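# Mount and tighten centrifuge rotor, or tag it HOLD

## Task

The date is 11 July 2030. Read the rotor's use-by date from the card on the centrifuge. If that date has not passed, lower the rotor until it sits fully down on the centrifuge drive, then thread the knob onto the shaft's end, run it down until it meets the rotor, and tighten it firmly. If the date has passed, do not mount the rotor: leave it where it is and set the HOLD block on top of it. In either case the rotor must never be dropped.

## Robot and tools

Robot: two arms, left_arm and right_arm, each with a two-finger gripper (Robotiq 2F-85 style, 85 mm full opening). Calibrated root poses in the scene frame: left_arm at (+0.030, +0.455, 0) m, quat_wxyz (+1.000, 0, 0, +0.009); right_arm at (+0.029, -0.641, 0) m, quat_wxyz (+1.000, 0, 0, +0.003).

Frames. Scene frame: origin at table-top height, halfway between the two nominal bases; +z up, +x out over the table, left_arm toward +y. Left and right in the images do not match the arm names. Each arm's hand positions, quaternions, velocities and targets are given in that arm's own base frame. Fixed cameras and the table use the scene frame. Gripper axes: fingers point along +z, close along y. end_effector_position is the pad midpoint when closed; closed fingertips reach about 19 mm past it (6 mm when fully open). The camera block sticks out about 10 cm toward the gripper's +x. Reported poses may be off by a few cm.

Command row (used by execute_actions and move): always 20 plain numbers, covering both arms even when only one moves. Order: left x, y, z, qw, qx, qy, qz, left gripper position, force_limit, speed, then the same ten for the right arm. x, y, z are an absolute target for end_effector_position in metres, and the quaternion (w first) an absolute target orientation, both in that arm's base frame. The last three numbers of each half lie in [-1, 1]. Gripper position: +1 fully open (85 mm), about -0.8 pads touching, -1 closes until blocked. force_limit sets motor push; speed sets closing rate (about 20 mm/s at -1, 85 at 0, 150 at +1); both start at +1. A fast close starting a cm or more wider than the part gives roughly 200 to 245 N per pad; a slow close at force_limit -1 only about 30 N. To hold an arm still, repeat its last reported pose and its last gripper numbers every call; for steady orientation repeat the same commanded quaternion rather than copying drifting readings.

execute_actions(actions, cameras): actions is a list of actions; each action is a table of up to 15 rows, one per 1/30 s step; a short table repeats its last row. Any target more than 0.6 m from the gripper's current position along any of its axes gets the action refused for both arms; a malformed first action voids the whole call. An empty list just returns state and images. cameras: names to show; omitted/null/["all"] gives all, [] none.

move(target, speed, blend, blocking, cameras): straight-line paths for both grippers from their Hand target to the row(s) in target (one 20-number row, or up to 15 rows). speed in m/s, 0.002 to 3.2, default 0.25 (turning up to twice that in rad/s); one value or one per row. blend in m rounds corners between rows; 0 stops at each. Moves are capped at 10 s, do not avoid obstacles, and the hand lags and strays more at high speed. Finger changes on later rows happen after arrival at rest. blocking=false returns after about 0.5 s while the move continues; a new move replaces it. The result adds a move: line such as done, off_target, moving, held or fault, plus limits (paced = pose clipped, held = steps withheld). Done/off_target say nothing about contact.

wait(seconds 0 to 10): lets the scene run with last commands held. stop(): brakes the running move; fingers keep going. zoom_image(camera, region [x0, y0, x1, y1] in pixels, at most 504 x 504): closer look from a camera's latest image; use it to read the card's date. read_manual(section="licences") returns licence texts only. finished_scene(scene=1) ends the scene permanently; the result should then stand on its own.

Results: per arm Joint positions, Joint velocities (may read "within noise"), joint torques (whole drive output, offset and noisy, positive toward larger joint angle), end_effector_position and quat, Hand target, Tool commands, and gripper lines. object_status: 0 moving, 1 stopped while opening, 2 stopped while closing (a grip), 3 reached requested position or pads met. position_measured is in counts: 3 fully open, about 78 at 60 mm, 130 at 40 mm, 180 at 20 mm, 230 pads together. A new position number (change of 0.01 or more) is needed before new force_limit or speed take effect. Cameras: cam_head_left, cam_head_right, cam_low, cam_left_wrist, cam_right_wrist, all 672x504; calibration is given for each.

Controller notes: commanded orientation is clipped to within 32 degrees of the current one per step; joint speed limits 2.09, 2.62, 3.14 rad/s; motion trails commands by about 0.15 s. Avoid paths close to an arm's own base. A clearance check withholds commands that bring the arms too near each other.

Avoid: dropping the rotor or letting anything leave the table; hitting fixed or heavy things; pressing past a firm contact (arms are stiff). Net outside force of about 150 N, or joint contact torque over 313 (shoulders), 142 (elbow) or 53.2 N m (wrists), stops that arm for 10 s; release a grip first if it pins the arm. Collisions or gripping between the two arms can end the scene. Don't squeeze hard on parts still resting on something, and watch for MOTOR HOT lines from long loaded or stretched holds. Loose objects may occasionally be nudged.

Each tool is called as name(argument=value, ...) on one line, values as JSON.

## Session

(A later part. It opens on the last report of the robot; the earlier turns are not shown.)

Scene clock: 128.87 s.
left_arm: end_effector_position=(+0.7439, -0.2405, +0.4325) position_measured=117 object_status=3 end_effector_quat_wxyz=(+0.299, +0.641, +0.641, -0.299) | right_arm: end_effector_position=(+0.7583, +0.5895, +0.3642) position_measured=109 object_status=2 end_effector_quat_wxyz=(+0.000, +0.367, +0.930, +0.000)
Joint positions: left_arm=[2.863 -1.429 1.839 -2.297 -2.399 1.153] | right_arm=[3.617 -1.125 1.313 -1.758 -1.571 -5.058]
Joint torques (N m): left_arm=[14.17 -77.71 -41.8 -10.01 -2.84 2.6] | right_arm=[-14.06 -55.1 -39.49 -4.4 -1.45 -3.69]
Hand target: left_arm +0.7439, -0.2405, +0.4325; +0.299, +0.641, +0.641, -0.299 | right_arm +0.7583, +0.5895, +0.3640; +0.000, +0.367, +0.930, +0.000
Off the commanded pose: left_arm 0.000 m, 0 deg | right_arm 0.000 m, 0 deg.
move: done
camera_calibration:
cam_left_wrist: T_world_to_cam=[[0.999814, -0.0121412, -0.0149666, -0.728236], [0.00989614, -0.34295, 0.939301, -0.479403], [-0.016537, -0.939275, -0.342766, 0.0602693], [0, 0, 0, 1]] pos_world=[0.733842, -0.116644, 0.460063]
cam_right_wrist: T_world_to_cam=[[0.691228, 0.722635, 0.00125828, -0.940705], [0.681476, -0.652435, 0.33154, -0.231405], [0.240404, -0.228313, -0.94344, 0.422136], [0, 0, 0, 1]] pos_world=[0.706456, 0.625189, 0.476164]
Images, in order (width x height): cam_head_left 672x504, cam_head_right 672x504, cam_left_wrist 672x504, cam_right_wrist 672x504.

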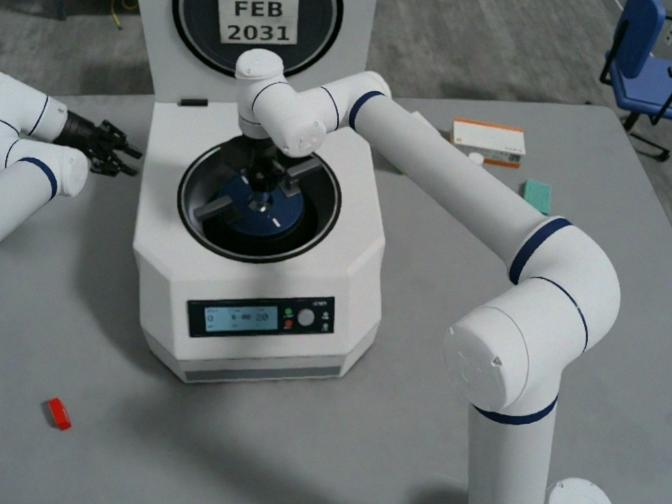

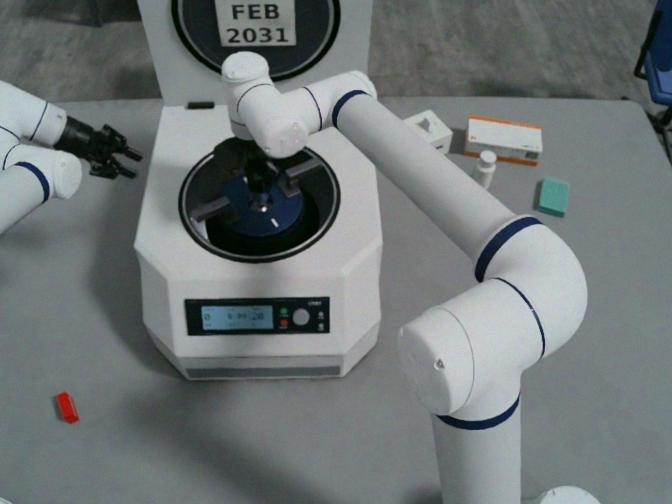

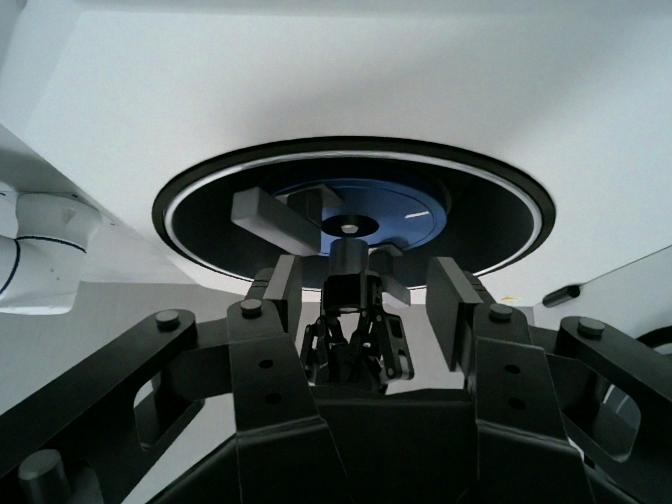

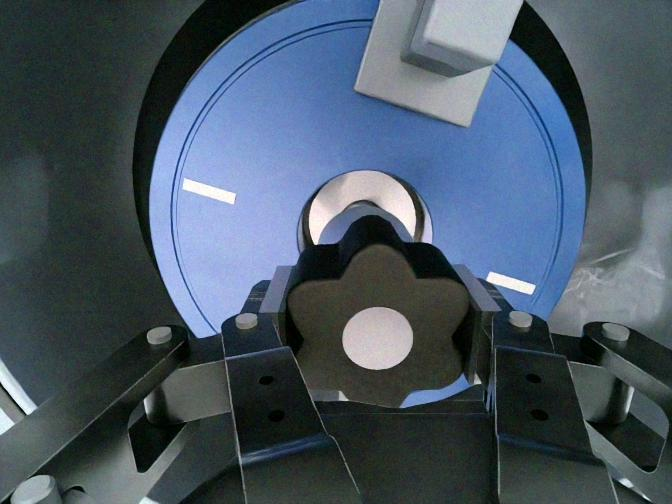

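zoom_image(camera="cam_head_right", region=[235, 180, 290, 235])

zoom_image(camera="cam_head_left", region=[235, 180, 290, 235])

zoom_image(camera="cam_right_wrist", region=[290, 155, 440, 255])

Scaled by 9.164.

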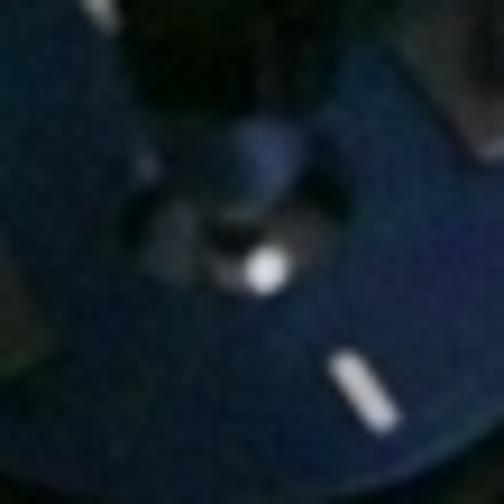

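Scaled by 9.164.

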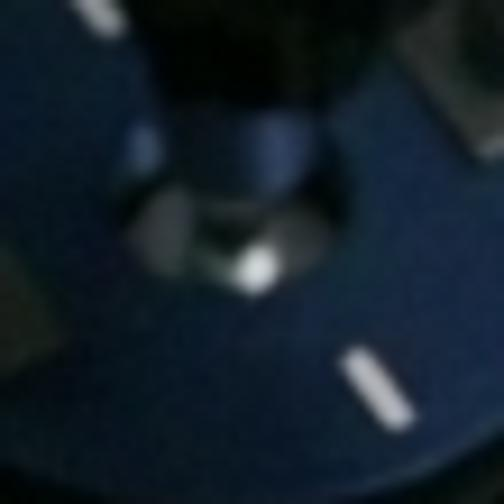

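Scaled by 3.360.

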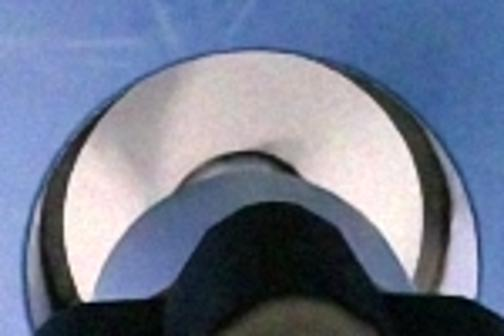

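move(target=[0.7439, -0.2405, 0.4325, 0.2988, 0.6408, 0.6408, -0.2988, 0.1, 0, -1, 0.7586, 0.5900, 0.346, 0, 0.3665, 0.9304, 0, -1, -0.7, -1], speed=0.05, cameras=["cam_left_wrist", "cam_right_wrist"])

zoom_image(camera="cam_left_wrist", region=[300, 190, 400, 290])

zoom_image(camera="cam_right_wrist", region=[280, 145, 450, 265])

Scene clock: 130.93 s.
left_arm: end_effector_position=(+0.7439, -0.2405, +0.4325) position_measured=117 object_status=3 end_effector_quat_wxyz=(+0.299, +0.641, +0.641, -0.299) | right_arm: end_effector_position=(+0.7586, +0.5900, +0.3461) position_measured=109 object_status=2 end_effector_quat_wxyz=(+0.000, +0.367, +0.930, +0.000)
Joint positions: left_arm=[2.863 -1.429 1.839 -2.297 -2.399 1.153] | right_arm=[3.617 -1.119 1.335 -1.787 -1.571 -5.057]
Joint torques (N m): left_arm=[14.83 -77.3 -41.72 -10.01 -2.98 2.46] | right_arm=[9.98 -55.77 -40.89 -4.34 1.65 2.86]
Hand target: left_arm +0.7439, -0.2405, +0.4325; +0.299, +0.641, +0.641, -0.299 | right_arm +0.7586, +0.5900, +0.3460; +0.000, +0.367, +0.930, +0.000
Off the commanded pose: left_arm 0.000 m, 0 deg | right_arm 0.000 m, 0 deg.
move: done
camera_calibration:
cam_left_wrist: T_world_to_cam=[[0.999814, -0.0121412, -0.0149666, -0.728236], [0.00989614, -0.34295, 0.939301, -0.479403], [-0.016537, -0.939275, -0.342766, 0.0602693], [0, 0, 0, 1]] pos_world=[0.733842, -0.116644, 0.460063]
cam_right_wrist: T_world_to_cam=[[0.691228, 0.722635, 0.00125828, -0.941251], [0.681476, -0.652435, 0.33154, -0.225316], [0.240404, -0.228313, -0.94344, 0.405196], [0, 0, 0, 1]] pos_world=[0.706756, 0.625689, 0.458164]
Images, in order (width x height): cam_left_wrist 672x504, cam_right_wrist 672x504.

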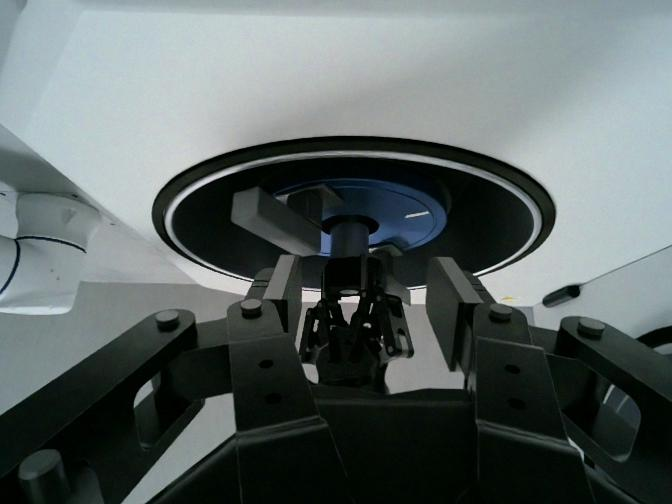

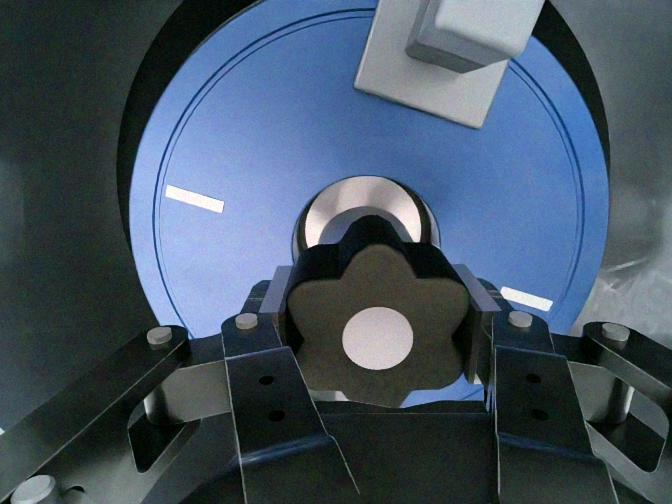

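Scaled by 5.040.

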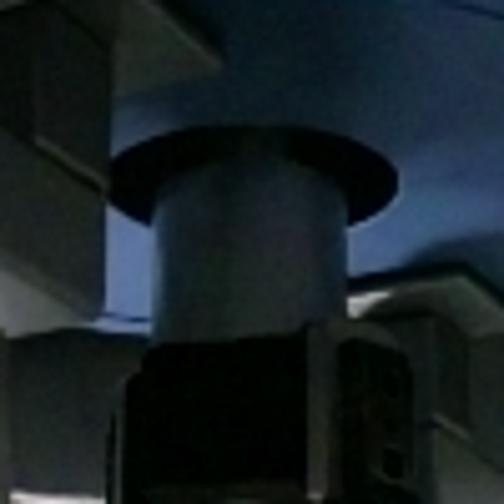

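Scaled by 2.965.

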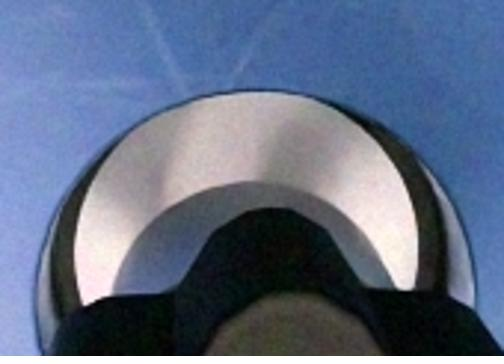

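move(target=[0.7439, -0.2405, 0.4325, 0.2988, 0.6408, 0.6408, -0.2988, 0.1, 0, -1, 0.7585, 0.5906, 0.342, 0, 0.3665, 0.9304, 0, -1, -0.7, -1], speed=0.02, cameras=["cam_left_wrist"])

execute_actions(actions=[], cameras=["cam_right_wrist"])

zoom_image(camera="cam_right_wrist", region=[280, 145, 450, 265])

Scene clock: 132.27 s.
left_arm: end_effector_position=(+0.7439, -0.2405, +0.4325) position_measured=117 object_status=3 end_effector_quat_wxyz=(+0.299, +0.641, +0.641, -0.299) | right_arm: end_effector_position=(+0.7585, +0.5906, +0.3421) position_measured=109 object_status=2 end_effector_quat_wxyz=(+0.000, +0.367, +0.930, +0.000)
Joint positions: left_arm=[2.863 -1.429 1.839 -2.297 -2.399 1.153] | right_arm=[3.617 -1.117 1.339 -1.793 -1.571 -5.057]
Joint torques (N m): left_arm=[15.44 -75.67 -41.94 -9.93 -2.94 2.77] | right_arm=[14.31 -57.2 -41.49 -4.9 1.18 2.89]
Hand target: left_arm +0.7439, -0.2405, +0.4325; +0.299, +0.641, +0.641, -0.299 | right_arm +0.7585, +0.5906, +0.3420; +0.000, +0.367, +0.930, +0.000
Off the commanded pose: left_arm 0.000 m, 0 deg | right_arm 0.000 m, 0 deg.
move: done
camera_calibration:
cam_left_wrist: T_world_to_cam=[[0.999814, -0.0121412, -0.0149666, -0.728236], [0.00989614, -0.34295, 0.939301, -0.479403], [-0.016537, -0.939275, -0.342766, 0.0602693], [0, 0, 0, 1]] pos_world=[0.733842, -0.116644, 0.460063]
Images, in order (width x height): cam_left_wrist 672x504.

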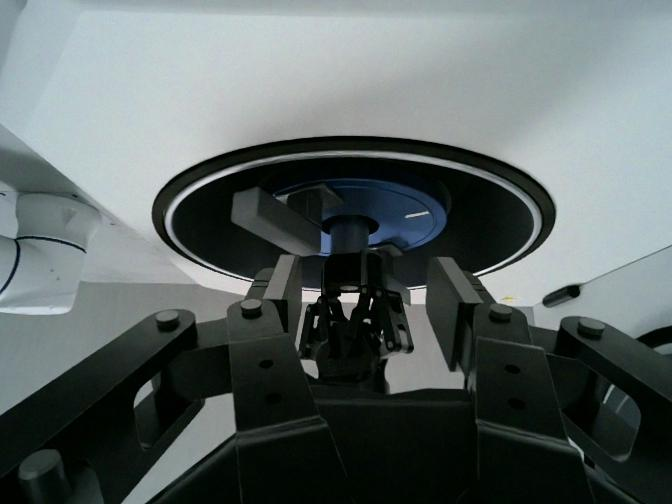

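Scene clock: 132.27 s.
left_arm: end_effector_position=(+0.7439, -0.2405, +0.4325) position_measured=117 object_status=3 end_effector_quat_wxyz=(+0.299, +0.641, +0.641, -0.299) | right_arm: end_effector_position=(+0.7585, +0.5906, +0.3421) position_measured=109 object_status=2 end_effector_quat_wxyz=(+0.000, +0.367, +0.930, +0.000)
Joint positions: left_arm=[2.863 -1.429 1.839 -2.297 -2.399 1.153] | right_arm=[3.617 -1.117 1.339 -1.793 -1.571 -5.057]
Joint velocities: within noise
Joint torques (N m): left_arm=[15.44 -75.67 -41.94 -9.93 -2.94 2.77] | right_arm=[14.31 -57.2 -41.49 -4.9 1.18 2.89]
Hand target: left_arm +0.7439, -0.2405, +0.4325; +0.299, +0.641, +0.641, -0.299 | right_arm +0.7585, +0.5906, +0.3420; +0.000, +0.367, +0.930, +0.000
Tool commands: left_gripper/position=+0.1 left_gripper/force_limit=+0.0 left_gripper/speed=-1.0 right_gripper/position=-1.0 right_gripper/force_limit=-0.7 right_gripper/speed=-1.0
Off the commanded pose: left_arm 0.000 m, 0 deg | right_arm 0.000 m, 0 deg.
camera_calibration:
cam_right_wrist: T_world_to_cam=[[0.691228, 0.722635, 0.00125828, -0.941611], [0.681476, -0.652435, 0.33154, -0.22353], [0.240404, -0.228313, -0.94344, 0.401584], [0, 0, 0, 1]] pos_world=[0.706656, 0.626289, 0.454164]
Images, in order (width x height): cam_right_wrist 672x504.

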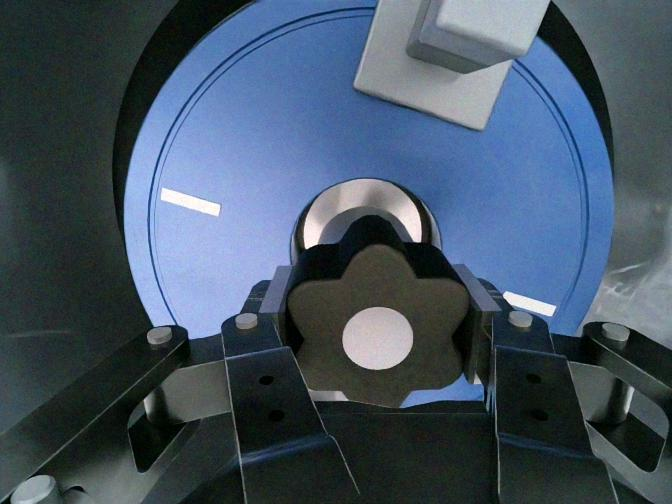

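Scaled by 2.965.

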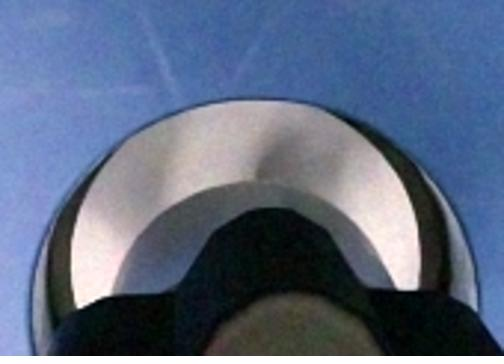

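move(target=[0.7439, -0.2405, 0.4325, 0.2988, 0.6408, 0.6408, -0.2988, 0.1, 0, -1, 0.7585, 0.5906, 0.340, 0, 0.3665, 0.9304, 0, -1, -0.7, -1], speed=0.008, cameras=["cam_left_wrist", "cam_right_wrist"])

Scene clock: 133.80 s.
left_arm: end_effector_position=(+0.7439, -0.2405, +0.4325) position_measured=117 object_status=3 end_effector_quat_wxyz=(+0.299, +0.641, +0.641, -0.299) | right_arm: end_effector_position=(+0.7585, +0.5906, +0.3401) position_measured=109 object_status=2 end_effector_quat_wxyz=(+0.000, +0.367, +0.930, +0.000)
Joint positions: left_arm=[2.863 -1.429 1.839 -2.297 -2.399 1.153] | right_arm=[3.617 -1.116 1.341 -1.796 -1.571 -5.057]
Joint torques (N m): left_arm=[14.18 -76.76 -41.91 -9.86 -2.83 2.53] | right_arm=[12.75 -57.98 -40.23 -4.01 1.32 3.38]
Hand target: left_arm +0.7439, -0.2405, +0.4325; +0.299, +0.641, +0.641, -0.299 | right_arm +0.7585, +0.5906, +0.3400; +0.000, +0.367, +0.930, +0.000
Off the commanded pose: left_arm 0.000 m, 0 deg | right_arm 0.000 m, 0 deg.
move: done
camera_calibration:
cam_left_wrist: T_world_to_cam=[[0.999814, -0.0121412, -0.0149666, -0.728236], [0.00989614, -0.34295, 0.939301, -0.479403], [-0.016537, -0.939275, -0.342766, 0.0602693], [0, 0, 0, 1]] pos_world=[0.733842, -0.116644, 0.460063]
cam_right_wrist: T_world_to_cam=[[0.691228, 0.722635, 0.00125828, -0.941608], [0.681476, -0.652435, 0.33154, -0.222834], [0.240404, -0.228313, -0.94344, 0.399602], [0, 0, 0, 1]] pos_world=[0.706656, 0.626289, 0.452064]
Images, in order (width x height): cam_left_wrist 672x504, cam_right_wrist 672x504.

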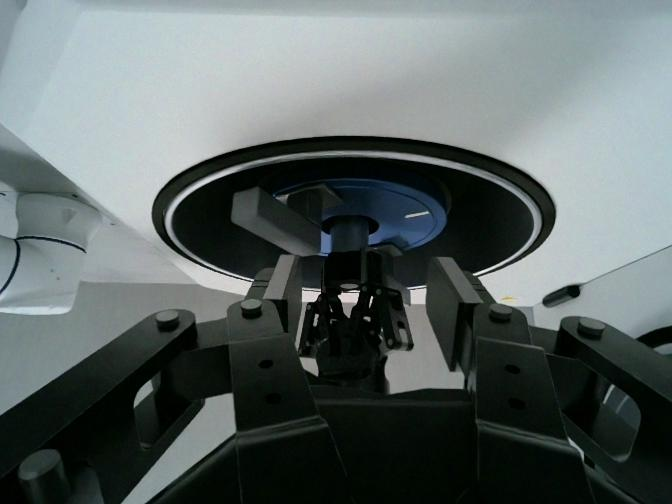

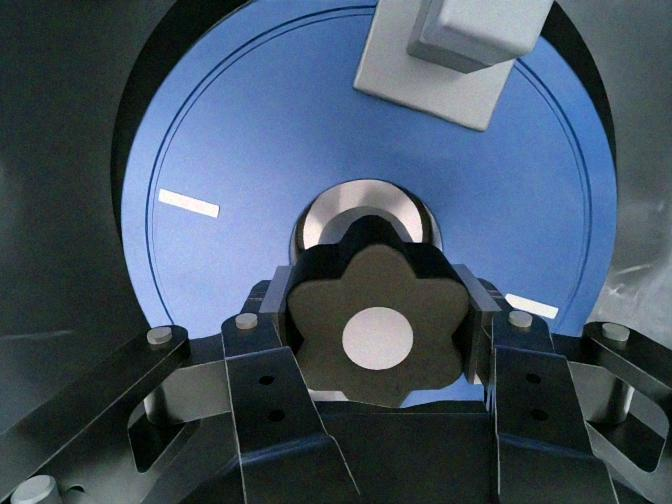

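zoom_image(camera="cam_left_wrist", region=[270, 170, 450, 300])

zoom_image(camera="cam_right_wrist", region=[276, 160, 456, 290])

Scaled by 2.800.

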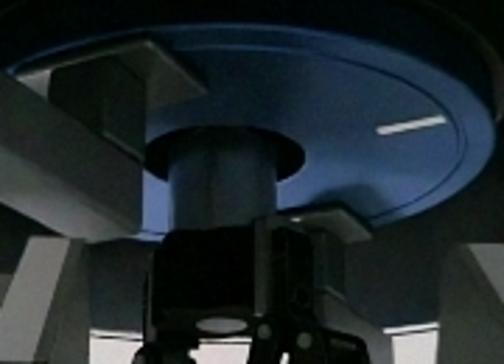

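Scaled by 2.800.

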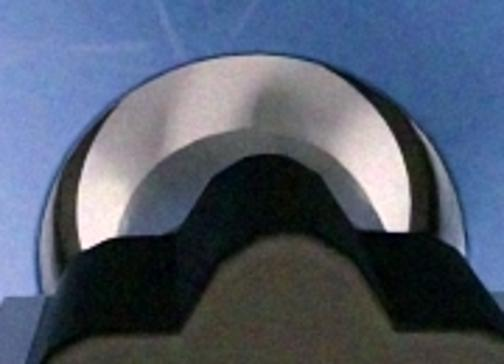

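move(target=[0.7439, -0.2405, 0.4325, 0.2988, 0.6408, 0.6408, -0.2988, 0.1, 0, -1, 0.7585, 0.5906, 0.3385, 0, 0.3665, 0.9304, 0, -1, -0.7, -1], speed=0.008, cameras=[])

move(target=[0.7439, -0.2405, 0.4325, 0.2988, 0.6408, 0.6408, -0.2988, 0.1, 0, -1, 0.7585, 0.5906, 0.337, 0, 0.3665, 0.9304, 0, -1, -0.7, -1], speed=0.008, cameras=[])

Scene clock: 136.83 s.
left_arm: end_effector_position=(+0.7439, -0.2405, +0.4325) position_measured=117 object_status=3 end_effector_quat_wxyz=(+0.299, +0.641, +0.641, -0.299) | right_arm: end_effector_position=(+0.7585, +0.5906, +0.3385) position_measured=109 object_status=2 end_effector_quat_wxyz=(+0.000, +0.367, +0.930, +0.000)
Joint positions: left_arm=[2.863 -1.429 1.839 -2.297 -2.399 1.153] | right_arm=[3.617 -1.115 1.343 -1.799 -1.571 -5.057]
Joint torques (N m): left_arm=[14.51 -76 -41.54 -9.81 -2.77 2.45] | right_arm=[11.86 -57.15 -38.19 -4.95 1.48 3.32]
Hand target: left_arm +0.7439, -0.2405, +0.4325; +0.299, +0.641, +0.641, -0.299 | right_arm +0.7585, +0.5906, +0.3385; +0.000, +0.367, +0.930, +0.000
Off the commanded pose: left_arm 0.000 m, 0 deg | right_arm 0.000 m, 0 deg.
move: done
No camera images: "cameras" was empty.

Scene clock: 137.53 s.
left_arm: end_effector_position=(+0.7439, -0.2405, +0.4325) position_measured=117 object_status=3 end_effector_quat_wxyz=(+0.299, +0.641, +0.641, -0.299) | right_arm: end_effector_position=(+0.7585, +0.5906, +0.3370) position_measured=109 object_status=2 end_effector_quat_wxyz=(+0.000, +0.367, +0.930, +0.000)
Joint positions: left_arm=[2.863 -1.429 1.839 -2.297 -2.399 1.153] | right_arm=[3.617 -1.115 1.345 -1.801 -1.571 -5.057]
Joint torques (N m): left_arm=[13.6 -77.22 -42.13 -9.83 -2.95 2.36] | right_arm=[12.05 -60.28 -40.25 -5.07 1.5 2.68]
Hand target: left_arm +0.7439, -0.2405, +0.4325; +0.299, +0.641, +0.641, -0.299 | right_arm +0.7585, +0.5906, +0.3370; +0.000, +0.367, +0.930, +0.000
Off the commanded pose: left_arm 0.000 m, 0 deg | right_arm 0.000 m, 0 deg.
move: done
No camera images: "cameras" was empty.

move(target=[0.7439, -0.2405, 0.4325, 0.2988, 0.6408, 0.6408, -0.2988, 0.1, 0, -1, 0.7585, 0.5906, 0.3355, 0, 0.3665, 0.9304, 0, -1, -0.7, -1], speed=0.008, cameras=[])

move(target=[0.7439, -0.2405, 0.4325, 0.2988, 0.6408, 0.6408, -0.2988, 0.1, 0, -1, 0.7585, 0.5906, 0.334, 0, 0.3665, 0.9304, 0, -1, -0.7, -1], speed=0.008, cameras=["cam_left_wrist", "cam_right_wrist"])

Scene clock: 138.40 s.
left_arm: end_effector_position=(+0.7439, -0.2405, +0.4325) position_measured=117 object_status=3 end_effector_quat_wxyz=(+0.299, +0.641, +0.641, -0.299) | right_arm: end_effector_position=(+0.7585, +0.5906, +0.3355) position_measured=109 object_status=2 end_effector_quat_wxyz=(+0.000, +0.367, +0.930, +0.000)
Joint positions: left_arm=[2.863 -1.429 1.839 -2.297 -2.399 1.153] | right_arm=[3.617 -1.114 1.347 -1.804 -1.571 -5.057]
Joint torques (N m): left_arm=[13.54 -76.49 -42.14 -9.9 -2.85 2.48] | right_arm=[15.2 -58.61 -39.38 -4 1.44 2.75]
Hand target: left_arm +0.7439, -0.2405, +0.4325; +0.299, +0.641, +0.641, -0.299 | right_arm +0.7585, +0.5906, +0.3355; +0.000, +0.367, +0.930, +0.000
Off the commanded pose: left_arm 0.000 m, 0 deg | right_arm 0.000 m, 0 deg.
move: done
No camera images: "cameras" was empty.

Scene clock: 139.10 s.
left_arm: end_effector_position=(+0.7439, -0.2405, +0.4325) position_measured=117 object_status=3 end_effector_quat_wxyz=(+0.299, +0.641, +0.641, -0.299) | right_arm: end_effector_position=(+0.7585, +0.5906, +0.3340) position_measured=109 object_status=2 end_effector_quat_wxyz=(+0.000, +0.367, +0.930, +0.000)
Joint positions: left_arm=[2.863 -1.429 1.839 -2.297 -2.399 1.153] | right_arm=[3.617 -1.114 1.349 -1.806 -1.571 -5.057]
Joint torques (N m): left_arm=[14.38 -76.54 -41.96 -10.11 -2.89 2.35] | right_arm=[15.34 -58.68 -41.21 -3.87 1.4 2.94]
Hand target: left_arm +0.7439, -0.2405, +0.4325; +0.299, +0.641, +0.641, -0.299 | right_arm +0.7585, +0.5906, +0.3340; +0.000, +0.367, +0.930, +0.000
Off the commanded pose: left_arm 0.000 m, 0 deg | right_arm 0.000 m, 0 deg.
move: done
camera_calibration:
cam_left_wrist: T_world_to_cam=[[0.999814, -0.0121412, -0.0149666, -0.728236], [0.00989614, -0.34295, 0.939301, -0.479403], [-0.016537, -0.939275, -0.342766, 0.0602693], [0, 0, 0, 1]] pos_world=[0.733842, -0.116644, 0.460063]
cam_right_wrist: T_world_to_cam=[[0.691228, 0.722635, 0.00125828, -0.941601], [0.681476, -0.652435, 0.33154, -0.220845], [0.240404, -0.228313, -0.94344, 0.393942], [0, 0, 0, 1]] pos_world=[0.706656, 0.626289, 0.446064]
Images, in order (width x height): cam_left_wrist 672x504, cam_right_wrist 672x504.

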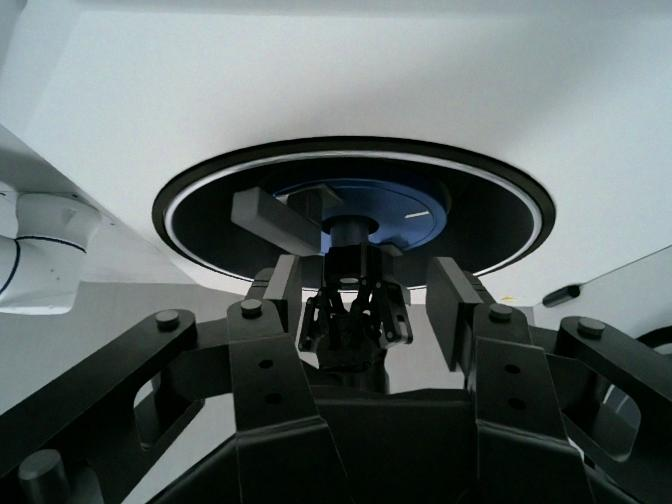

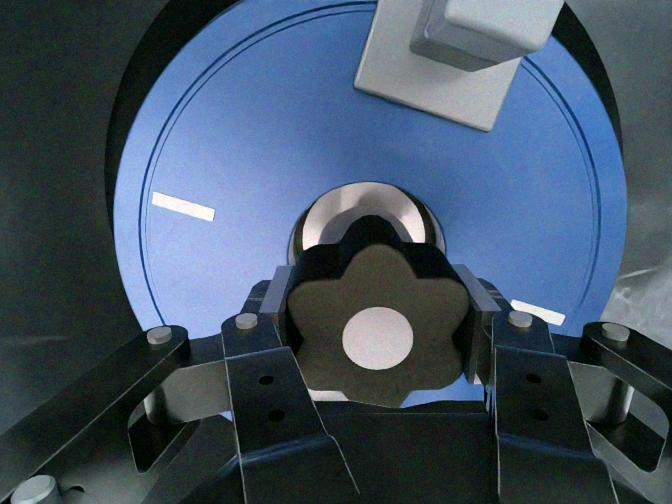

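zoom_image(camera="cam_left_wrist", region=[270, 170, 450, 300])

zoom_image(camera="cam_right_wrist", region=[276, 160, 456, 290])

Scaled by 2.800.

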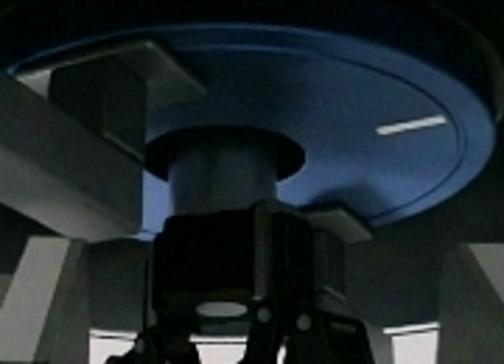

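Scaled by 2.800.

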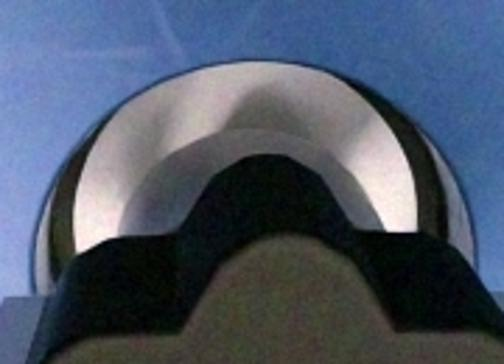

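move(target=[0.7439, -0.2405, 0.4325, 0.2988, 0.6408, 0.6408, -0.2988, 0.1, 0, -1, 0.7585, 0.5906, 0.3327, 0, 0.3665, 0.9304, 0, -1, -0.7, -1], speed=0.008, cameras=[])

move(target=[0.7439, -0.2405, 0.4325, 0.2988, 0.6408, 0.6408, -0.2988, 0.1, 0, -1, 0.7585, 0.5906, 0.3314, 0, 0.3665, 0.9304, 0, -1, -0.7, -1], speed=0.008, cameras=[])

Scene clock: 140.07 s.
left_arm: end_effector_position=(+0.7439, -0.2405, +0.4325) position_measured=117 object_status=3 end_effector_quat_wxyz=(+0.299, +0.641, +0.641, -0.299) | right_arm: end_effector_position=(+0.7585, +0.5906, +0.3327) position_measured=109 object_status=2 end_effector_quat_wxyz=(+0.000, +0.367, +0.930, +0.000)
Joint positions: left_arm=[2.863 -1.429 1.839 -2.297 -2.399 1.153] | right_arm=[3.617 -1.113 1.35 -1.808 -1.571 -5.057]
Joint torques (N m): left_arm=[14.11 -76.9 -42.26 -9.9 -2.86 2.29] | right_arm=[13.18 -56.79 -41.19 -3.84 1.84 3.4]
Hand target: left_arm +0.7439, -0.2405, +0.4325; +0.299, +0.641, +0.641, -0.299 | right_arm +0.7585, +0.5906, +0.3327; +0.000, +0.367, +0.930, +0.000
Off the commanded pose: left_arm 0.000 m, 0 deg | right_arm 0.000 m, 0 deg.
move: done
No camera images: "cameras" was empty.

Scene clock: 140.77 s.
left_arm: end_effector_position=(+0.7439, -0.2405, +0.4325) position_measured=117 object_status=3 end_effector_quat_wxyz=(+0.299, +0.641, +0.641, -0.299) | right_arm: end_effector_position=(+0.7585, +0.5906, +0.3313) position_measured=109 object_status=2 end_effector_quat_wxyz=(+0.000, +0.367, +0.930, +0.000)
Joint positions: left_arm=[2.863 -1.429 1.839 -2.297 -2.399 1.153] | right_arm=[3.617 -1.112 1.352 -1.81 -1.571 -5.057]
Joint torques (N m): left_arm=[13.11 -77.91 -41.74 -9.84 -2.78 2.25] | right_arm=[9.53 -61.11 -41.21 -3.06 1.32 3.1]
Hand target: left_arm +0.7439, -0.2405, +0.4325; +0.299, +0.641, +0.641, -0.299 | right_arm +0.7585, +0.5906, +0.3314; +0.000, +0.367, +0.930, +0.000
Off the commanded pose: left_arm 0.000 m, 0 deg | right_arm 0.000 m, 0 deg.
move: done
No camera images: "cameras" was empty.

move(target=[0.7439, -0.2405, 0.4325, 0.2988, 0.6408, 0.6408, -0.2988, 0.1, 0, -1, 0.7585, 0.5906, 0.330, 0, 0.3665, 0.9304, 0, -1, -0.7, -1], speed=0.008, cameras=[])

move(target=[0.7439, -0.2405, 0.4325, 0.2988, 0.6408, 0.6408, -0.2988, 0.1, 0, -1, 0.7585, 0.5906, 0.3288, 0, 0.3665, 0.9304, 0, -1, -0.7, -1], speed=0.008, cameras=[])

Scene clock: 141.63 s.
left_arm: end_effector_position=(+0.7439, -0.2405, +0.4325) position_measured=117 object_status=3 end_effector_quat_wxyz=(+0.299, +0.641, +0.641, -0.299) | right_arm: end_effector_position=(+0.7585, +0.5906, +0.3300) position_measured=109 object_status=2 end_effector_quat_wxyz=(+0.000, +0.367, +0.930, +0.000)
Joint positions: left_arm=[2.863 -1.429 1.839 -2.297 -2.399 1.153] | right_arm=[3.617 -1.112 1.354 -1.813 -1.571 -5.057]
Joint torques (N m): left_arm=[13.15 -75.43 -41.75 -9.67 -2.86 2.29] | right_arm=[12.24 -57.47 -39.53 -3.82 1.49 2.5]
Hand target: left_arm +0.7439, -0.2405, +0.4325; +0.299, +0.641, +0.641, -0.299 | right_arm +0.7585, +0.5906, +0.3300; +0.000, +0.367, +0.930, +0.000
Off the commanded pose: left_arm 0.000 m, 0 deg | right_arm 0.000 m, 0 deg.
move: done
No camera images: "cameras" was empty.

Scene clock: 142.33 s.
left_arm: end_effector_position=(+0.7439, -0.2405, +0.4325) position_measured=117 object_status=3 end_effector_quat_wxyz=(+0.299, +0.641, +0.641, -0.299) | right_arm: end_effector_position=(+0.7585, +0.5906, +0.3288) position_measured=109 object_status=2 end_effector_quat_wxyz=(+0.000, +0.367, +0.930, +0.000)
Joint positions: left_arm=[2.863 -1.429 1.839 -2.297 -2.399 1.153] | right_arm=[3.617 -1.111 1.355 -1.814 -1.571 -5.057]
Joint torques (N m): left_arm=[12.83 -76.45 -41.84 -9.96 -2.81 2.25] | right_arm=[11.05 -55.47 -37.77 -3.55 1.28 3.03]
Hand target: left_arm +0.7439, -0.2405, +0.4325; +0.299, +0.641, +0.641, -0.299 | right_arm +0.7585, +0.5906, +0.3288; +0.000, +0.367, +0.930, +0.000
Off the commanded pose: left_arm 0.000 m, 0 deg | right_arm 0.000 m, 0 deg.
move: done
No camera images: "cameras" was empty.

move(target=[0.7439, -0.2405, 0.4325, 0.2988, 0.6408, 0.6408, -0.2988, 0.1, 0, -1, 0.7585, 0.5906, 0.328, 0, 0.3665, 0.9304, 0, -1, -0.7, -1], speed=0.008, cameras=[])

move(target=[0.7439, -0.2405, 0.4325, 0.2988, 0.6408, 0.6408, -0.2988, 0.1, 0, -1, 0.7585, 0.5906, 0.3272, 0, 0.3665, 0.9304, 0, -1, -0.7, -1], speed=0.008, cameras=["cam_right_wrist"])

Scene clock: 143.17 s.
left_arm: end_effector_position=(+0.7439, -0.2405, +0.4325) position_measured=117 object_status=3 end_effector_quat_wxyz=(+0.299, +0.641, +0.641, -0.299) | right_arm: end_effector_position=(+0.7585, +0.5906, +0.3280) position_measured=109 object_status=2 end_effector_quat_wxyz=(+0.000, +0.367, +0.930, +0.000)
Joint positions: left_arm=[2.863 -1.429 1.839 -2.297 -2.399 1.153] | right_arm=[3.617 -1.111 1.356 -1.816 -1.571 -5.057]
Joint torques (N m): left_arm=[13.52 -77.2 -41.84 -9.86 -2.77 2.38] | right_arm=[8.51 -54.83 -38 -3.29 1.61 2.94]
Hand target: left_arm +0.7439, -0.2405, +0.4325; +0.299, +0.641, +0.641, -0.299 | right_arm +0.7585, +0.5906, +0.3280; +0.000, +0.367, +0.930, +0.000
Off the commanded pose: left_arm 0.000 m, 0 deg | right_arm 0.000 m, 0 deg.
move: done
No camera images: "cameras" was empty.

Scene clock: 143.87 s.
left_arm: end_effector_position=(+0.7439, -0.2405, +0.4325) position_measured=117 object_status=3 end_effector_quat_wxyz=(+0.299, +0.641, +0.641, -0.299) | right_arm: end_effector_position=(+0.7585, +0.5906, +0.3272) position_measured=109 object_status=2 end_effector_quat_wxyz=(+0.000, +0.367, +0.930, +0.000)
Joint positions: left_arm=[2.863 -1.429 1.839 -2.297 -2.399 1.153] | right_arm=[3.617 -1.111 1.357 -1.817 -1.571 -5.057]
Joint torques (N m): left_arm=[13.1 -75.46 -42.02 -9.85 -2.78 2.17] | right_arm=[11.01 -57 -37.29 -3.25 1.18 3.36]
Hand target: left_arm +0.7439, -0.2405, +0.4325; +0.299, +0.641, +0.641, -0.299 | right_arm +0.7585, +0.5906, +0.3272; +0.000, +0.367, +0.930, +0.000
Off the commanded pose: left_arm 0.000 m, 0 deg | right_arm 0.000 m, 0 deg.
move: done
camera_calibration:
cam_right_wrist: T_world_to_cam=[[0.691228, 0.722635, 0.00125828, -0.941592], [0.681476, -0.652435, 0.33154, -0.21859], [0.240404, -0.228313, -0.94344, 0.387526], [0, 0, 0, 1]] pos_world=[0.706656, 0.626289, 0.439264]
Images, in order (width x height): cam_right_wrist 672x504.

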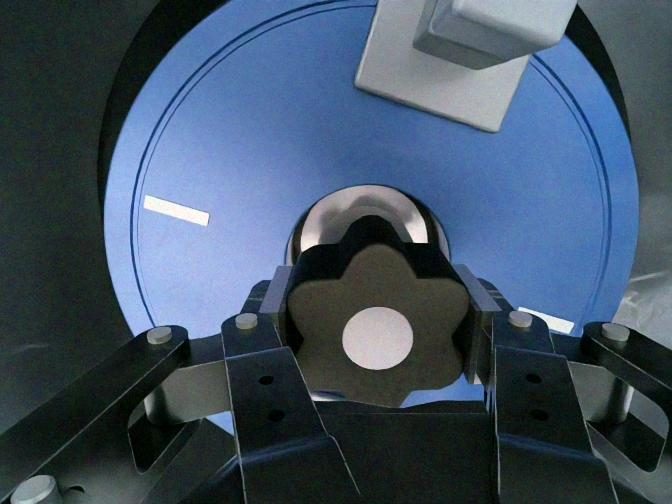

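move(target=[0.7439, -0.2405, 0.4325, 0.2988, 0.6408, 0.6408, -0.2988, 0.1, 0, -1, 0.7585, 0.5906, 0.3264, 0, 0.3665, 0.9304, 0, -1, -0.7, -1], speed=0.008, cameras=[])

move(target=[0.7439, -0.2405, 0.4325, 0.2988, 0.6408, 0.6408, -0.2988, 0.1, 0, -1, 0.7585, 0.5906, 0.3256, 0, 0.3665, 0.9304, 0, -1, -0.7, -1], speed=0.008, cameras=[])

Scene clock: 144.73 s.
left_arm: end_effector_position=(+0.7439, -0.2405, +0.4325) position_measured=117 object_status=3 end_effector_quat_wxyz=(+0.299, +0.641, +0.641, -0.299) | right_arm: end_effector_position=(+0.7585, +0.5906, +0.3264) position_measured=109 object_status=2 end_effector_quat_wxyz=(+0.000, +0.367, +0.930, +0.000)
Joint positions: left_arm=[2.863 -1.429 1.839 -2.297 -2.399 1.153] | right_arm=[3.617 -1.111 1.358 -1.818 -1.571 -5.057]
Joint torques (N m): left_arm=[13.79 -75.79 -41.79 -9.78 -2.88 2.07] | right_arm=[10.37 -54.74 -37.23 -3.03 1.6 3.13]
Hand target: left_arm +0.7439, -0.2405, +0.4325; +0.299, +0.641, +0.641, -0.299 | right_arm +0.7585, +0.5906, +0.3264; +0.000, +0.367, +0.930, +0.000
Off the commanded pose: left_arm 0.000 m, 0 deg | right_arm 0.000 m, 0 deg.
move: done
No camera images: "cameras" was empty.

Scene clock: 145.43 s.
left_arm: end_effector_position=(+0.7439, -0.2405, +0.4325) position_measured=117 object_status=3 end_effector_quat_wxyz=(+0.299, +0.641, +0.641, -0.299) | right_arm: end_effector_position=(+0.7585, +0.5906, +0.3256) position_measured=109 object_status=2 end_effector_quat_wxyz=(+0.000, +0.367, +0.930, +0.000)
Joint positions: left_arm=[2.863 -1.429 1.839 -2.297 -2.399 1.153] | right_arm=[3.617 -1.11 1.359 -1.82 -1.571 -5.057]
Joint torques (N m): left_arm=[13.98 -77.55 -42.06 -9.95 -2.82 2.15] | right_arm=[9.71 -57.46 -37.92 -3.44 1.68 3]
Hand target: left_arm +0.7439, -0.2405, +0.4325; +0.299, +0.641, +0.641, -0.299 | right_arm +0.7585, +0.5906, +0.3256; +0.000, +0.367, +0.930, +0.000
Off the commanded pose: left_arm 0.000 m, 0 deg | right_arm 0.000 m, 0 deg.
move: done
No camera images: "cameras" was empty.

move(target=[0.7439, -0.2405, 0.4325, 0.2988, 0.6408, 0.6408, -0.2988, 0.1, 0, -1, 0.7585, 0.5906, 0.3248, 0, 0.3665, 0.9304, 0, -1, -0.7, -1], speed=0.008, cameras=[])

move(target=[0.7439, -0.2405, 0.4325, 0.2988, 0.6408, 0.6408, -0.2988, 0.1, 0, -1, 0.7585, 0.5906, 0.324, 0, 0.3665, 0.9304, 0, -1, -0.7, -1], speed=0.008, cameras=["cam_left_wrist", "cam_right_wrist"])

Scene clock: 146.37 s.
left_arm: end_effector_position=(+0.7439, -0.2405, +0.4325) position_measured=117 object_status=3 end_effector_quat_wxyz=(+0.299, +0.641, +0.641, -0.299) | right_arm: end_effector_position=(+0.7585, +0.5906, +0.3248) position_measured=109 object_status=2 end_effector_quat_wxyz=(+0.000, +0.367, +0.930, +0.000)
Joint positions: left_arm=[2.863 -1.429 1.839 -2.297 -2.399 1.153] | right_arm=[3.617 -1.11 1.36 -1.821 -1.571 -5.057]
Joint torques (N m): left_arm=[13.64 -77.89 -42.21 -9.78 -2.67 2.14] | right_arm=[11.89 -58.46 -37.06 -3.11 1.41 3.24]
Hand target: left_arm +0.7439, -0.2405, +0.4325; +0.299, +0.641, +0.641, -0.299 | right_arm +0.7585, +0.5906, +0.3248; +0.000, +0.367, +0.930, +0.000
Off the commanded pose: left_arm 0.000 m, 0 deg | right_arm 0.000 m, 0 deg.
move: done
No camera images: "cameras" was empty.

Scene clock: 147.07 s.
left_arm: end_effector_position=(+0.7439, -0.2405, +0.4325) position_measured=117 object_status=3 end_effector_quat_wxyz=(+0.299, +0.641, +0.641, -0.299) | right_arm: end_effector_position=(+0.7585, +0.5906, +0.3240) position_measured=109 object_status=2 end_effector_quat_wxyz=(+0.000, +0.367, +0.930, +0.000)
Joint positions: left_arm=[2.863 -1.429 1.839 -2.297 -2.399 1.153] | right_arm=[3.617 -1.11 1.361 -1.822 -1.571 -5.057]
Joint torques (N m): left_arm=[13.72 -76.08 -42.09 -9.85 -2.87 2.25] | right_arm=[8.14 -58.17 -36.96 -2.88 1.39 3.11]
Hand target: left_arm +0.7439, -0.2405, +0.4325; +0.299, +0.641, +0.641, -0.299 | right_arm +0.7585, +0.5906, +0.3240; +0.000, +0.367, +0.930, +0.000
Off the commanded pose: left_arm 0.000 m, 0 deg | right_arm 0.000 m, 0 deg.
move: done
camera_calibration:
cam_left_wrist: T_world_to_cam=[[0.999814, -0.0121412, -0.0149666, -0.728236], [0.00989614, -0.34295, 0.939301, -0.479403], [-0.016537, -0.939275, -0.342766, 0.0602693], [0, 0, 0, 1]] pos_world=[0.733842, -0.116644, 0.460063]
cam_right_wrist: T_world_to_cam=[[0.691228, 0.722635, 0.00125828, -0.941588], [0.681476, -0.652435, 0.33154, -0.217529], [0.240404, -0.228313, -0.94344, 0.384507], [0, 0, 0, 1]] pos_world=[0.706656, 0.626289, 0.436064]
Images, in order (width x height): cam_left_wrist 672x504, cam_right_wrist 672x504.

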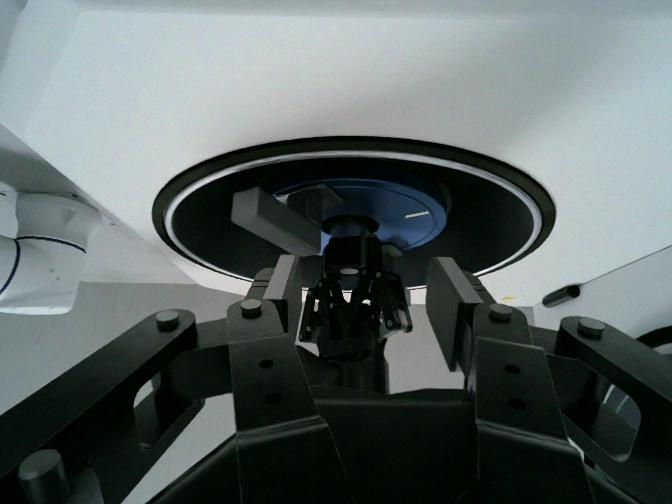

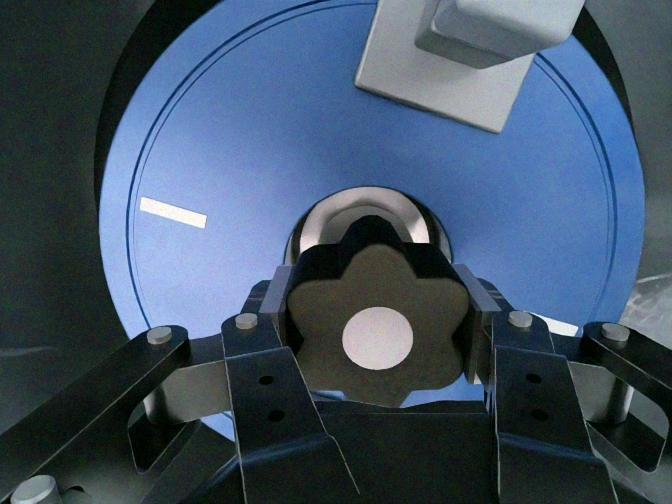

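zoom_image(camera="cam_left_wrist", region=[270, 170, 450, 300])

zoom_image(camera="cam_right_wrist", region=[276, 160, 456, 290])

Scaled by 2.800.

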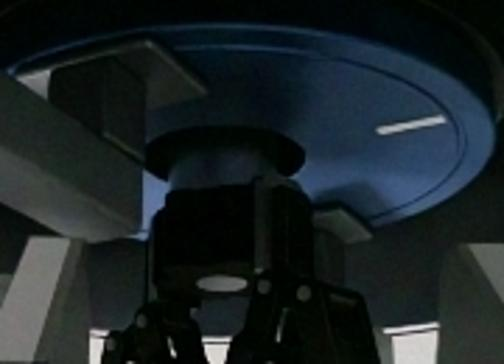

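Scaled by 2.800.

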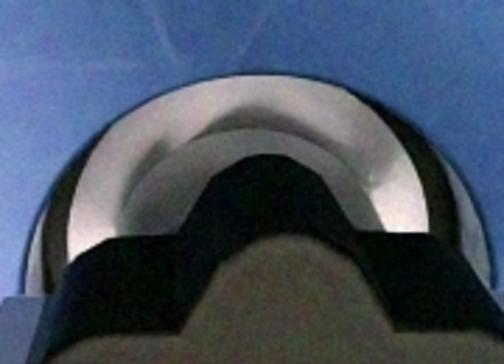

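move(target=[0.7439, -0.2405, 0.4325, 0.2988, 0.6408, 0.6408, -0.2988, 0.1, 0, -1, 0.7585, 0.5906, 0.3233, 0, 0.3665, 0.9304, 0, -1, -0.7, -1], speed=0.008, cameras=[])

move(target=[0.7439, -0.2405, 0.4325, 0.2988, 0.6408, 0.6408, -0.2988, 0.1, 0, -1, 0.7585, 0.5906, 0.3226, 0, 0.3665, 0.9304, 0, -1, -0.7, -1], speed=0.008, cameras=[])

Scene clock: 148.10 s.
left_arm: end_effector_position=(+0.7439, -0.2405, +0.4325) position_measured=117 object_status=3 end_effector_quat_wxyz=(+0.299, +0.641, +0.641, -0.299) | right_arm: end_effector_position=(+0.7585, +0.5906, +0.3234) position_measured=109 object_status=2 end_effector_quat_wxyz=(+0.000, +0.367, +0.930, +0.000)
Joint positions: left_arm=[2.863 -1.429 1.839 -2.297 -2.399 1.153] | right_arm=[3.617 -1.109 1.362 -1.823 -1.571 -5.057]
Joint torques (N m): left_arm=[13.3 -76.26 -42.35 -9.71 -3.03 1.92] | right_arm=[9.17 -50.1 -32.11 -2.19 1.24 3.27]
Hand target: left_arm +0.7439, -0.2405, +0.4325; +0.299, +0.641, +0.641, -0.299 | right_arm +0.7585, +0.5906, +0.3233; +0.000, +0.367, +0.930, +0.000
Off the commanded pose: left_arm 0.000 m, 0 deg | right_arm 0.000 m, 0 deg.
move: done
No camera images: "cameras" was empty.

Scene clock: 148.80 s.
left_arm: end_effector_position=(+0.7439, -0.2405, +0.4325) position_measured=117 object_status=3 end_effector_quat_wxyz=(+0.299, +0.641, +0.641, -0.299) | right_arm: end_effector_position=(+0.7585, +0.5906, +0.3227) position_measured=109 object_status=2 end_effector_quat_wxyz=(+0.000, +0.367, +0.930, +0.000)
Joint positions: left_arm=[2.863 -1.429 1.839 -2.297 -2.399 1.153] | right_arm=[3.617 -1.109 1.362 -1.824 -1.571 -5.057]
Joint torques (N m): left_arm=[14.06 -76.56 -42.32 -9.84 -2.62 1.83] | right_arm=[9.08 -33.72 -19.94 -1.36 1.07 2.75]
Hand target: left_arm +0.7439, -0.2405, +0.4325; +0.299, +0.641, +0.641, -0.299 | right_arm +0.7585, +0.5906, +0.3226; +0.000, +0.367, +0.930, +0.000
Off the commanded pose: left_arm 0.000 m, 0 deg | right_arm 0.000 m, 0 deg.
move: done
No camera images: "cameras" was empty.

move(target=[0.7439, -0.2405, 0.4325, 0.2988, 0.6408, 0.6408, -0.2988, 0.1, 0, -1, 0.7585, 0.5906, 0.3226, 0, 0.7826, 0.6225, 0, -1, -0.7, -1], speed=0.4, cameras=["cam_left_wrist", "cam_right_wrist"])

Scene clock: 152.53 s.
left_arm: end_effector_position=(+0.7439, -0.2405, +0.4325) position_measured=117 object_status=3 end_effector_quat_wxyz=(+0.299, +0.641, +0.641, -0.299) | right_arm: end_effector_position=(+0.7585, +0.5906, +0.3226) position_measured=109 object_status=2 end_effector_quat_wxyz=(+0.000, +0.783, +0.623, +0.000)
Joint positions: left_arm=[2.863 -1.429 1.839 -2.297 -2.399 1.153] | right_arm=[3.617 -1.109 1.363 -1.824 -1.571 -4.01]
Joint torques (N m): left_arm=[14.08 -75.67 -42.7 -9.73 -2.79 1.85] | right_arm=[-3.33 -27.33 -37.98 -3.91 -4.17 4.14]
Hand target: left_arm +0.7439, -0.2405, +0.4325; +0.299, +0.641, +0.641, -0.299 | right_arm +0.7585, +0.5906, +0.3226; +0.000, +0.783, +0.623, +0.000
Off the commanded pose: left_arm 0.000 m, 0 deg | right_arm 0.000 m, 0 deg.
move: done
camera_calibration:
cam_left_wrist: T_world_to_cam=[[0.999814, -0.0121412, -0.0149666, -0.728236], [0.00989614, -0.34295, 0.939301, -0.479403], [-0.016537, -0.939275, -0.342766, 0.0602693], [0, 0, 0, 1]] pos_world=[0.733842, -0.116644, 0.460063]
cam_right_wrist: T_world_to_cam=[[0.971496, -0.237051, 0.00121119, -0.587362], [-0.224039, -0.916473, 0.331488, 0.625692], [-0.0774697, -0.322311, -0.943459, 0.679799], [0, 0, 0, 1]] pos_world=[0.763463, 0.653301, 0.434664]
Images, in order (width x height): cam_left_wrist 672x504, cam_right_wrist 672x504.

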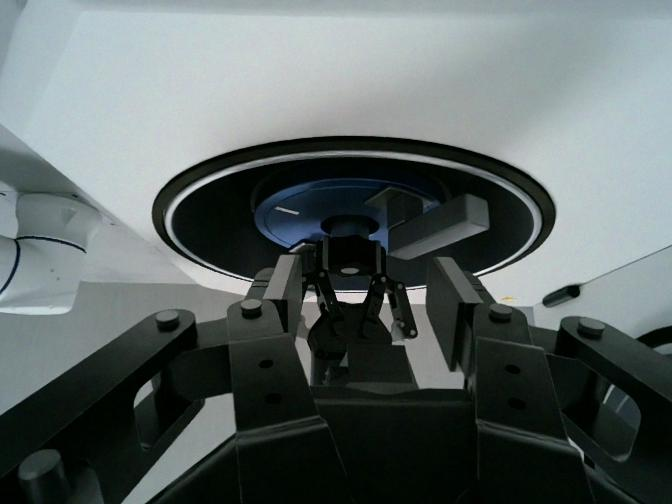

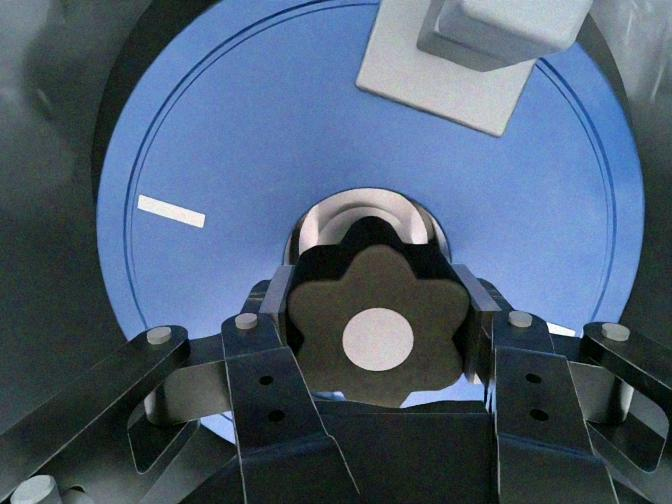

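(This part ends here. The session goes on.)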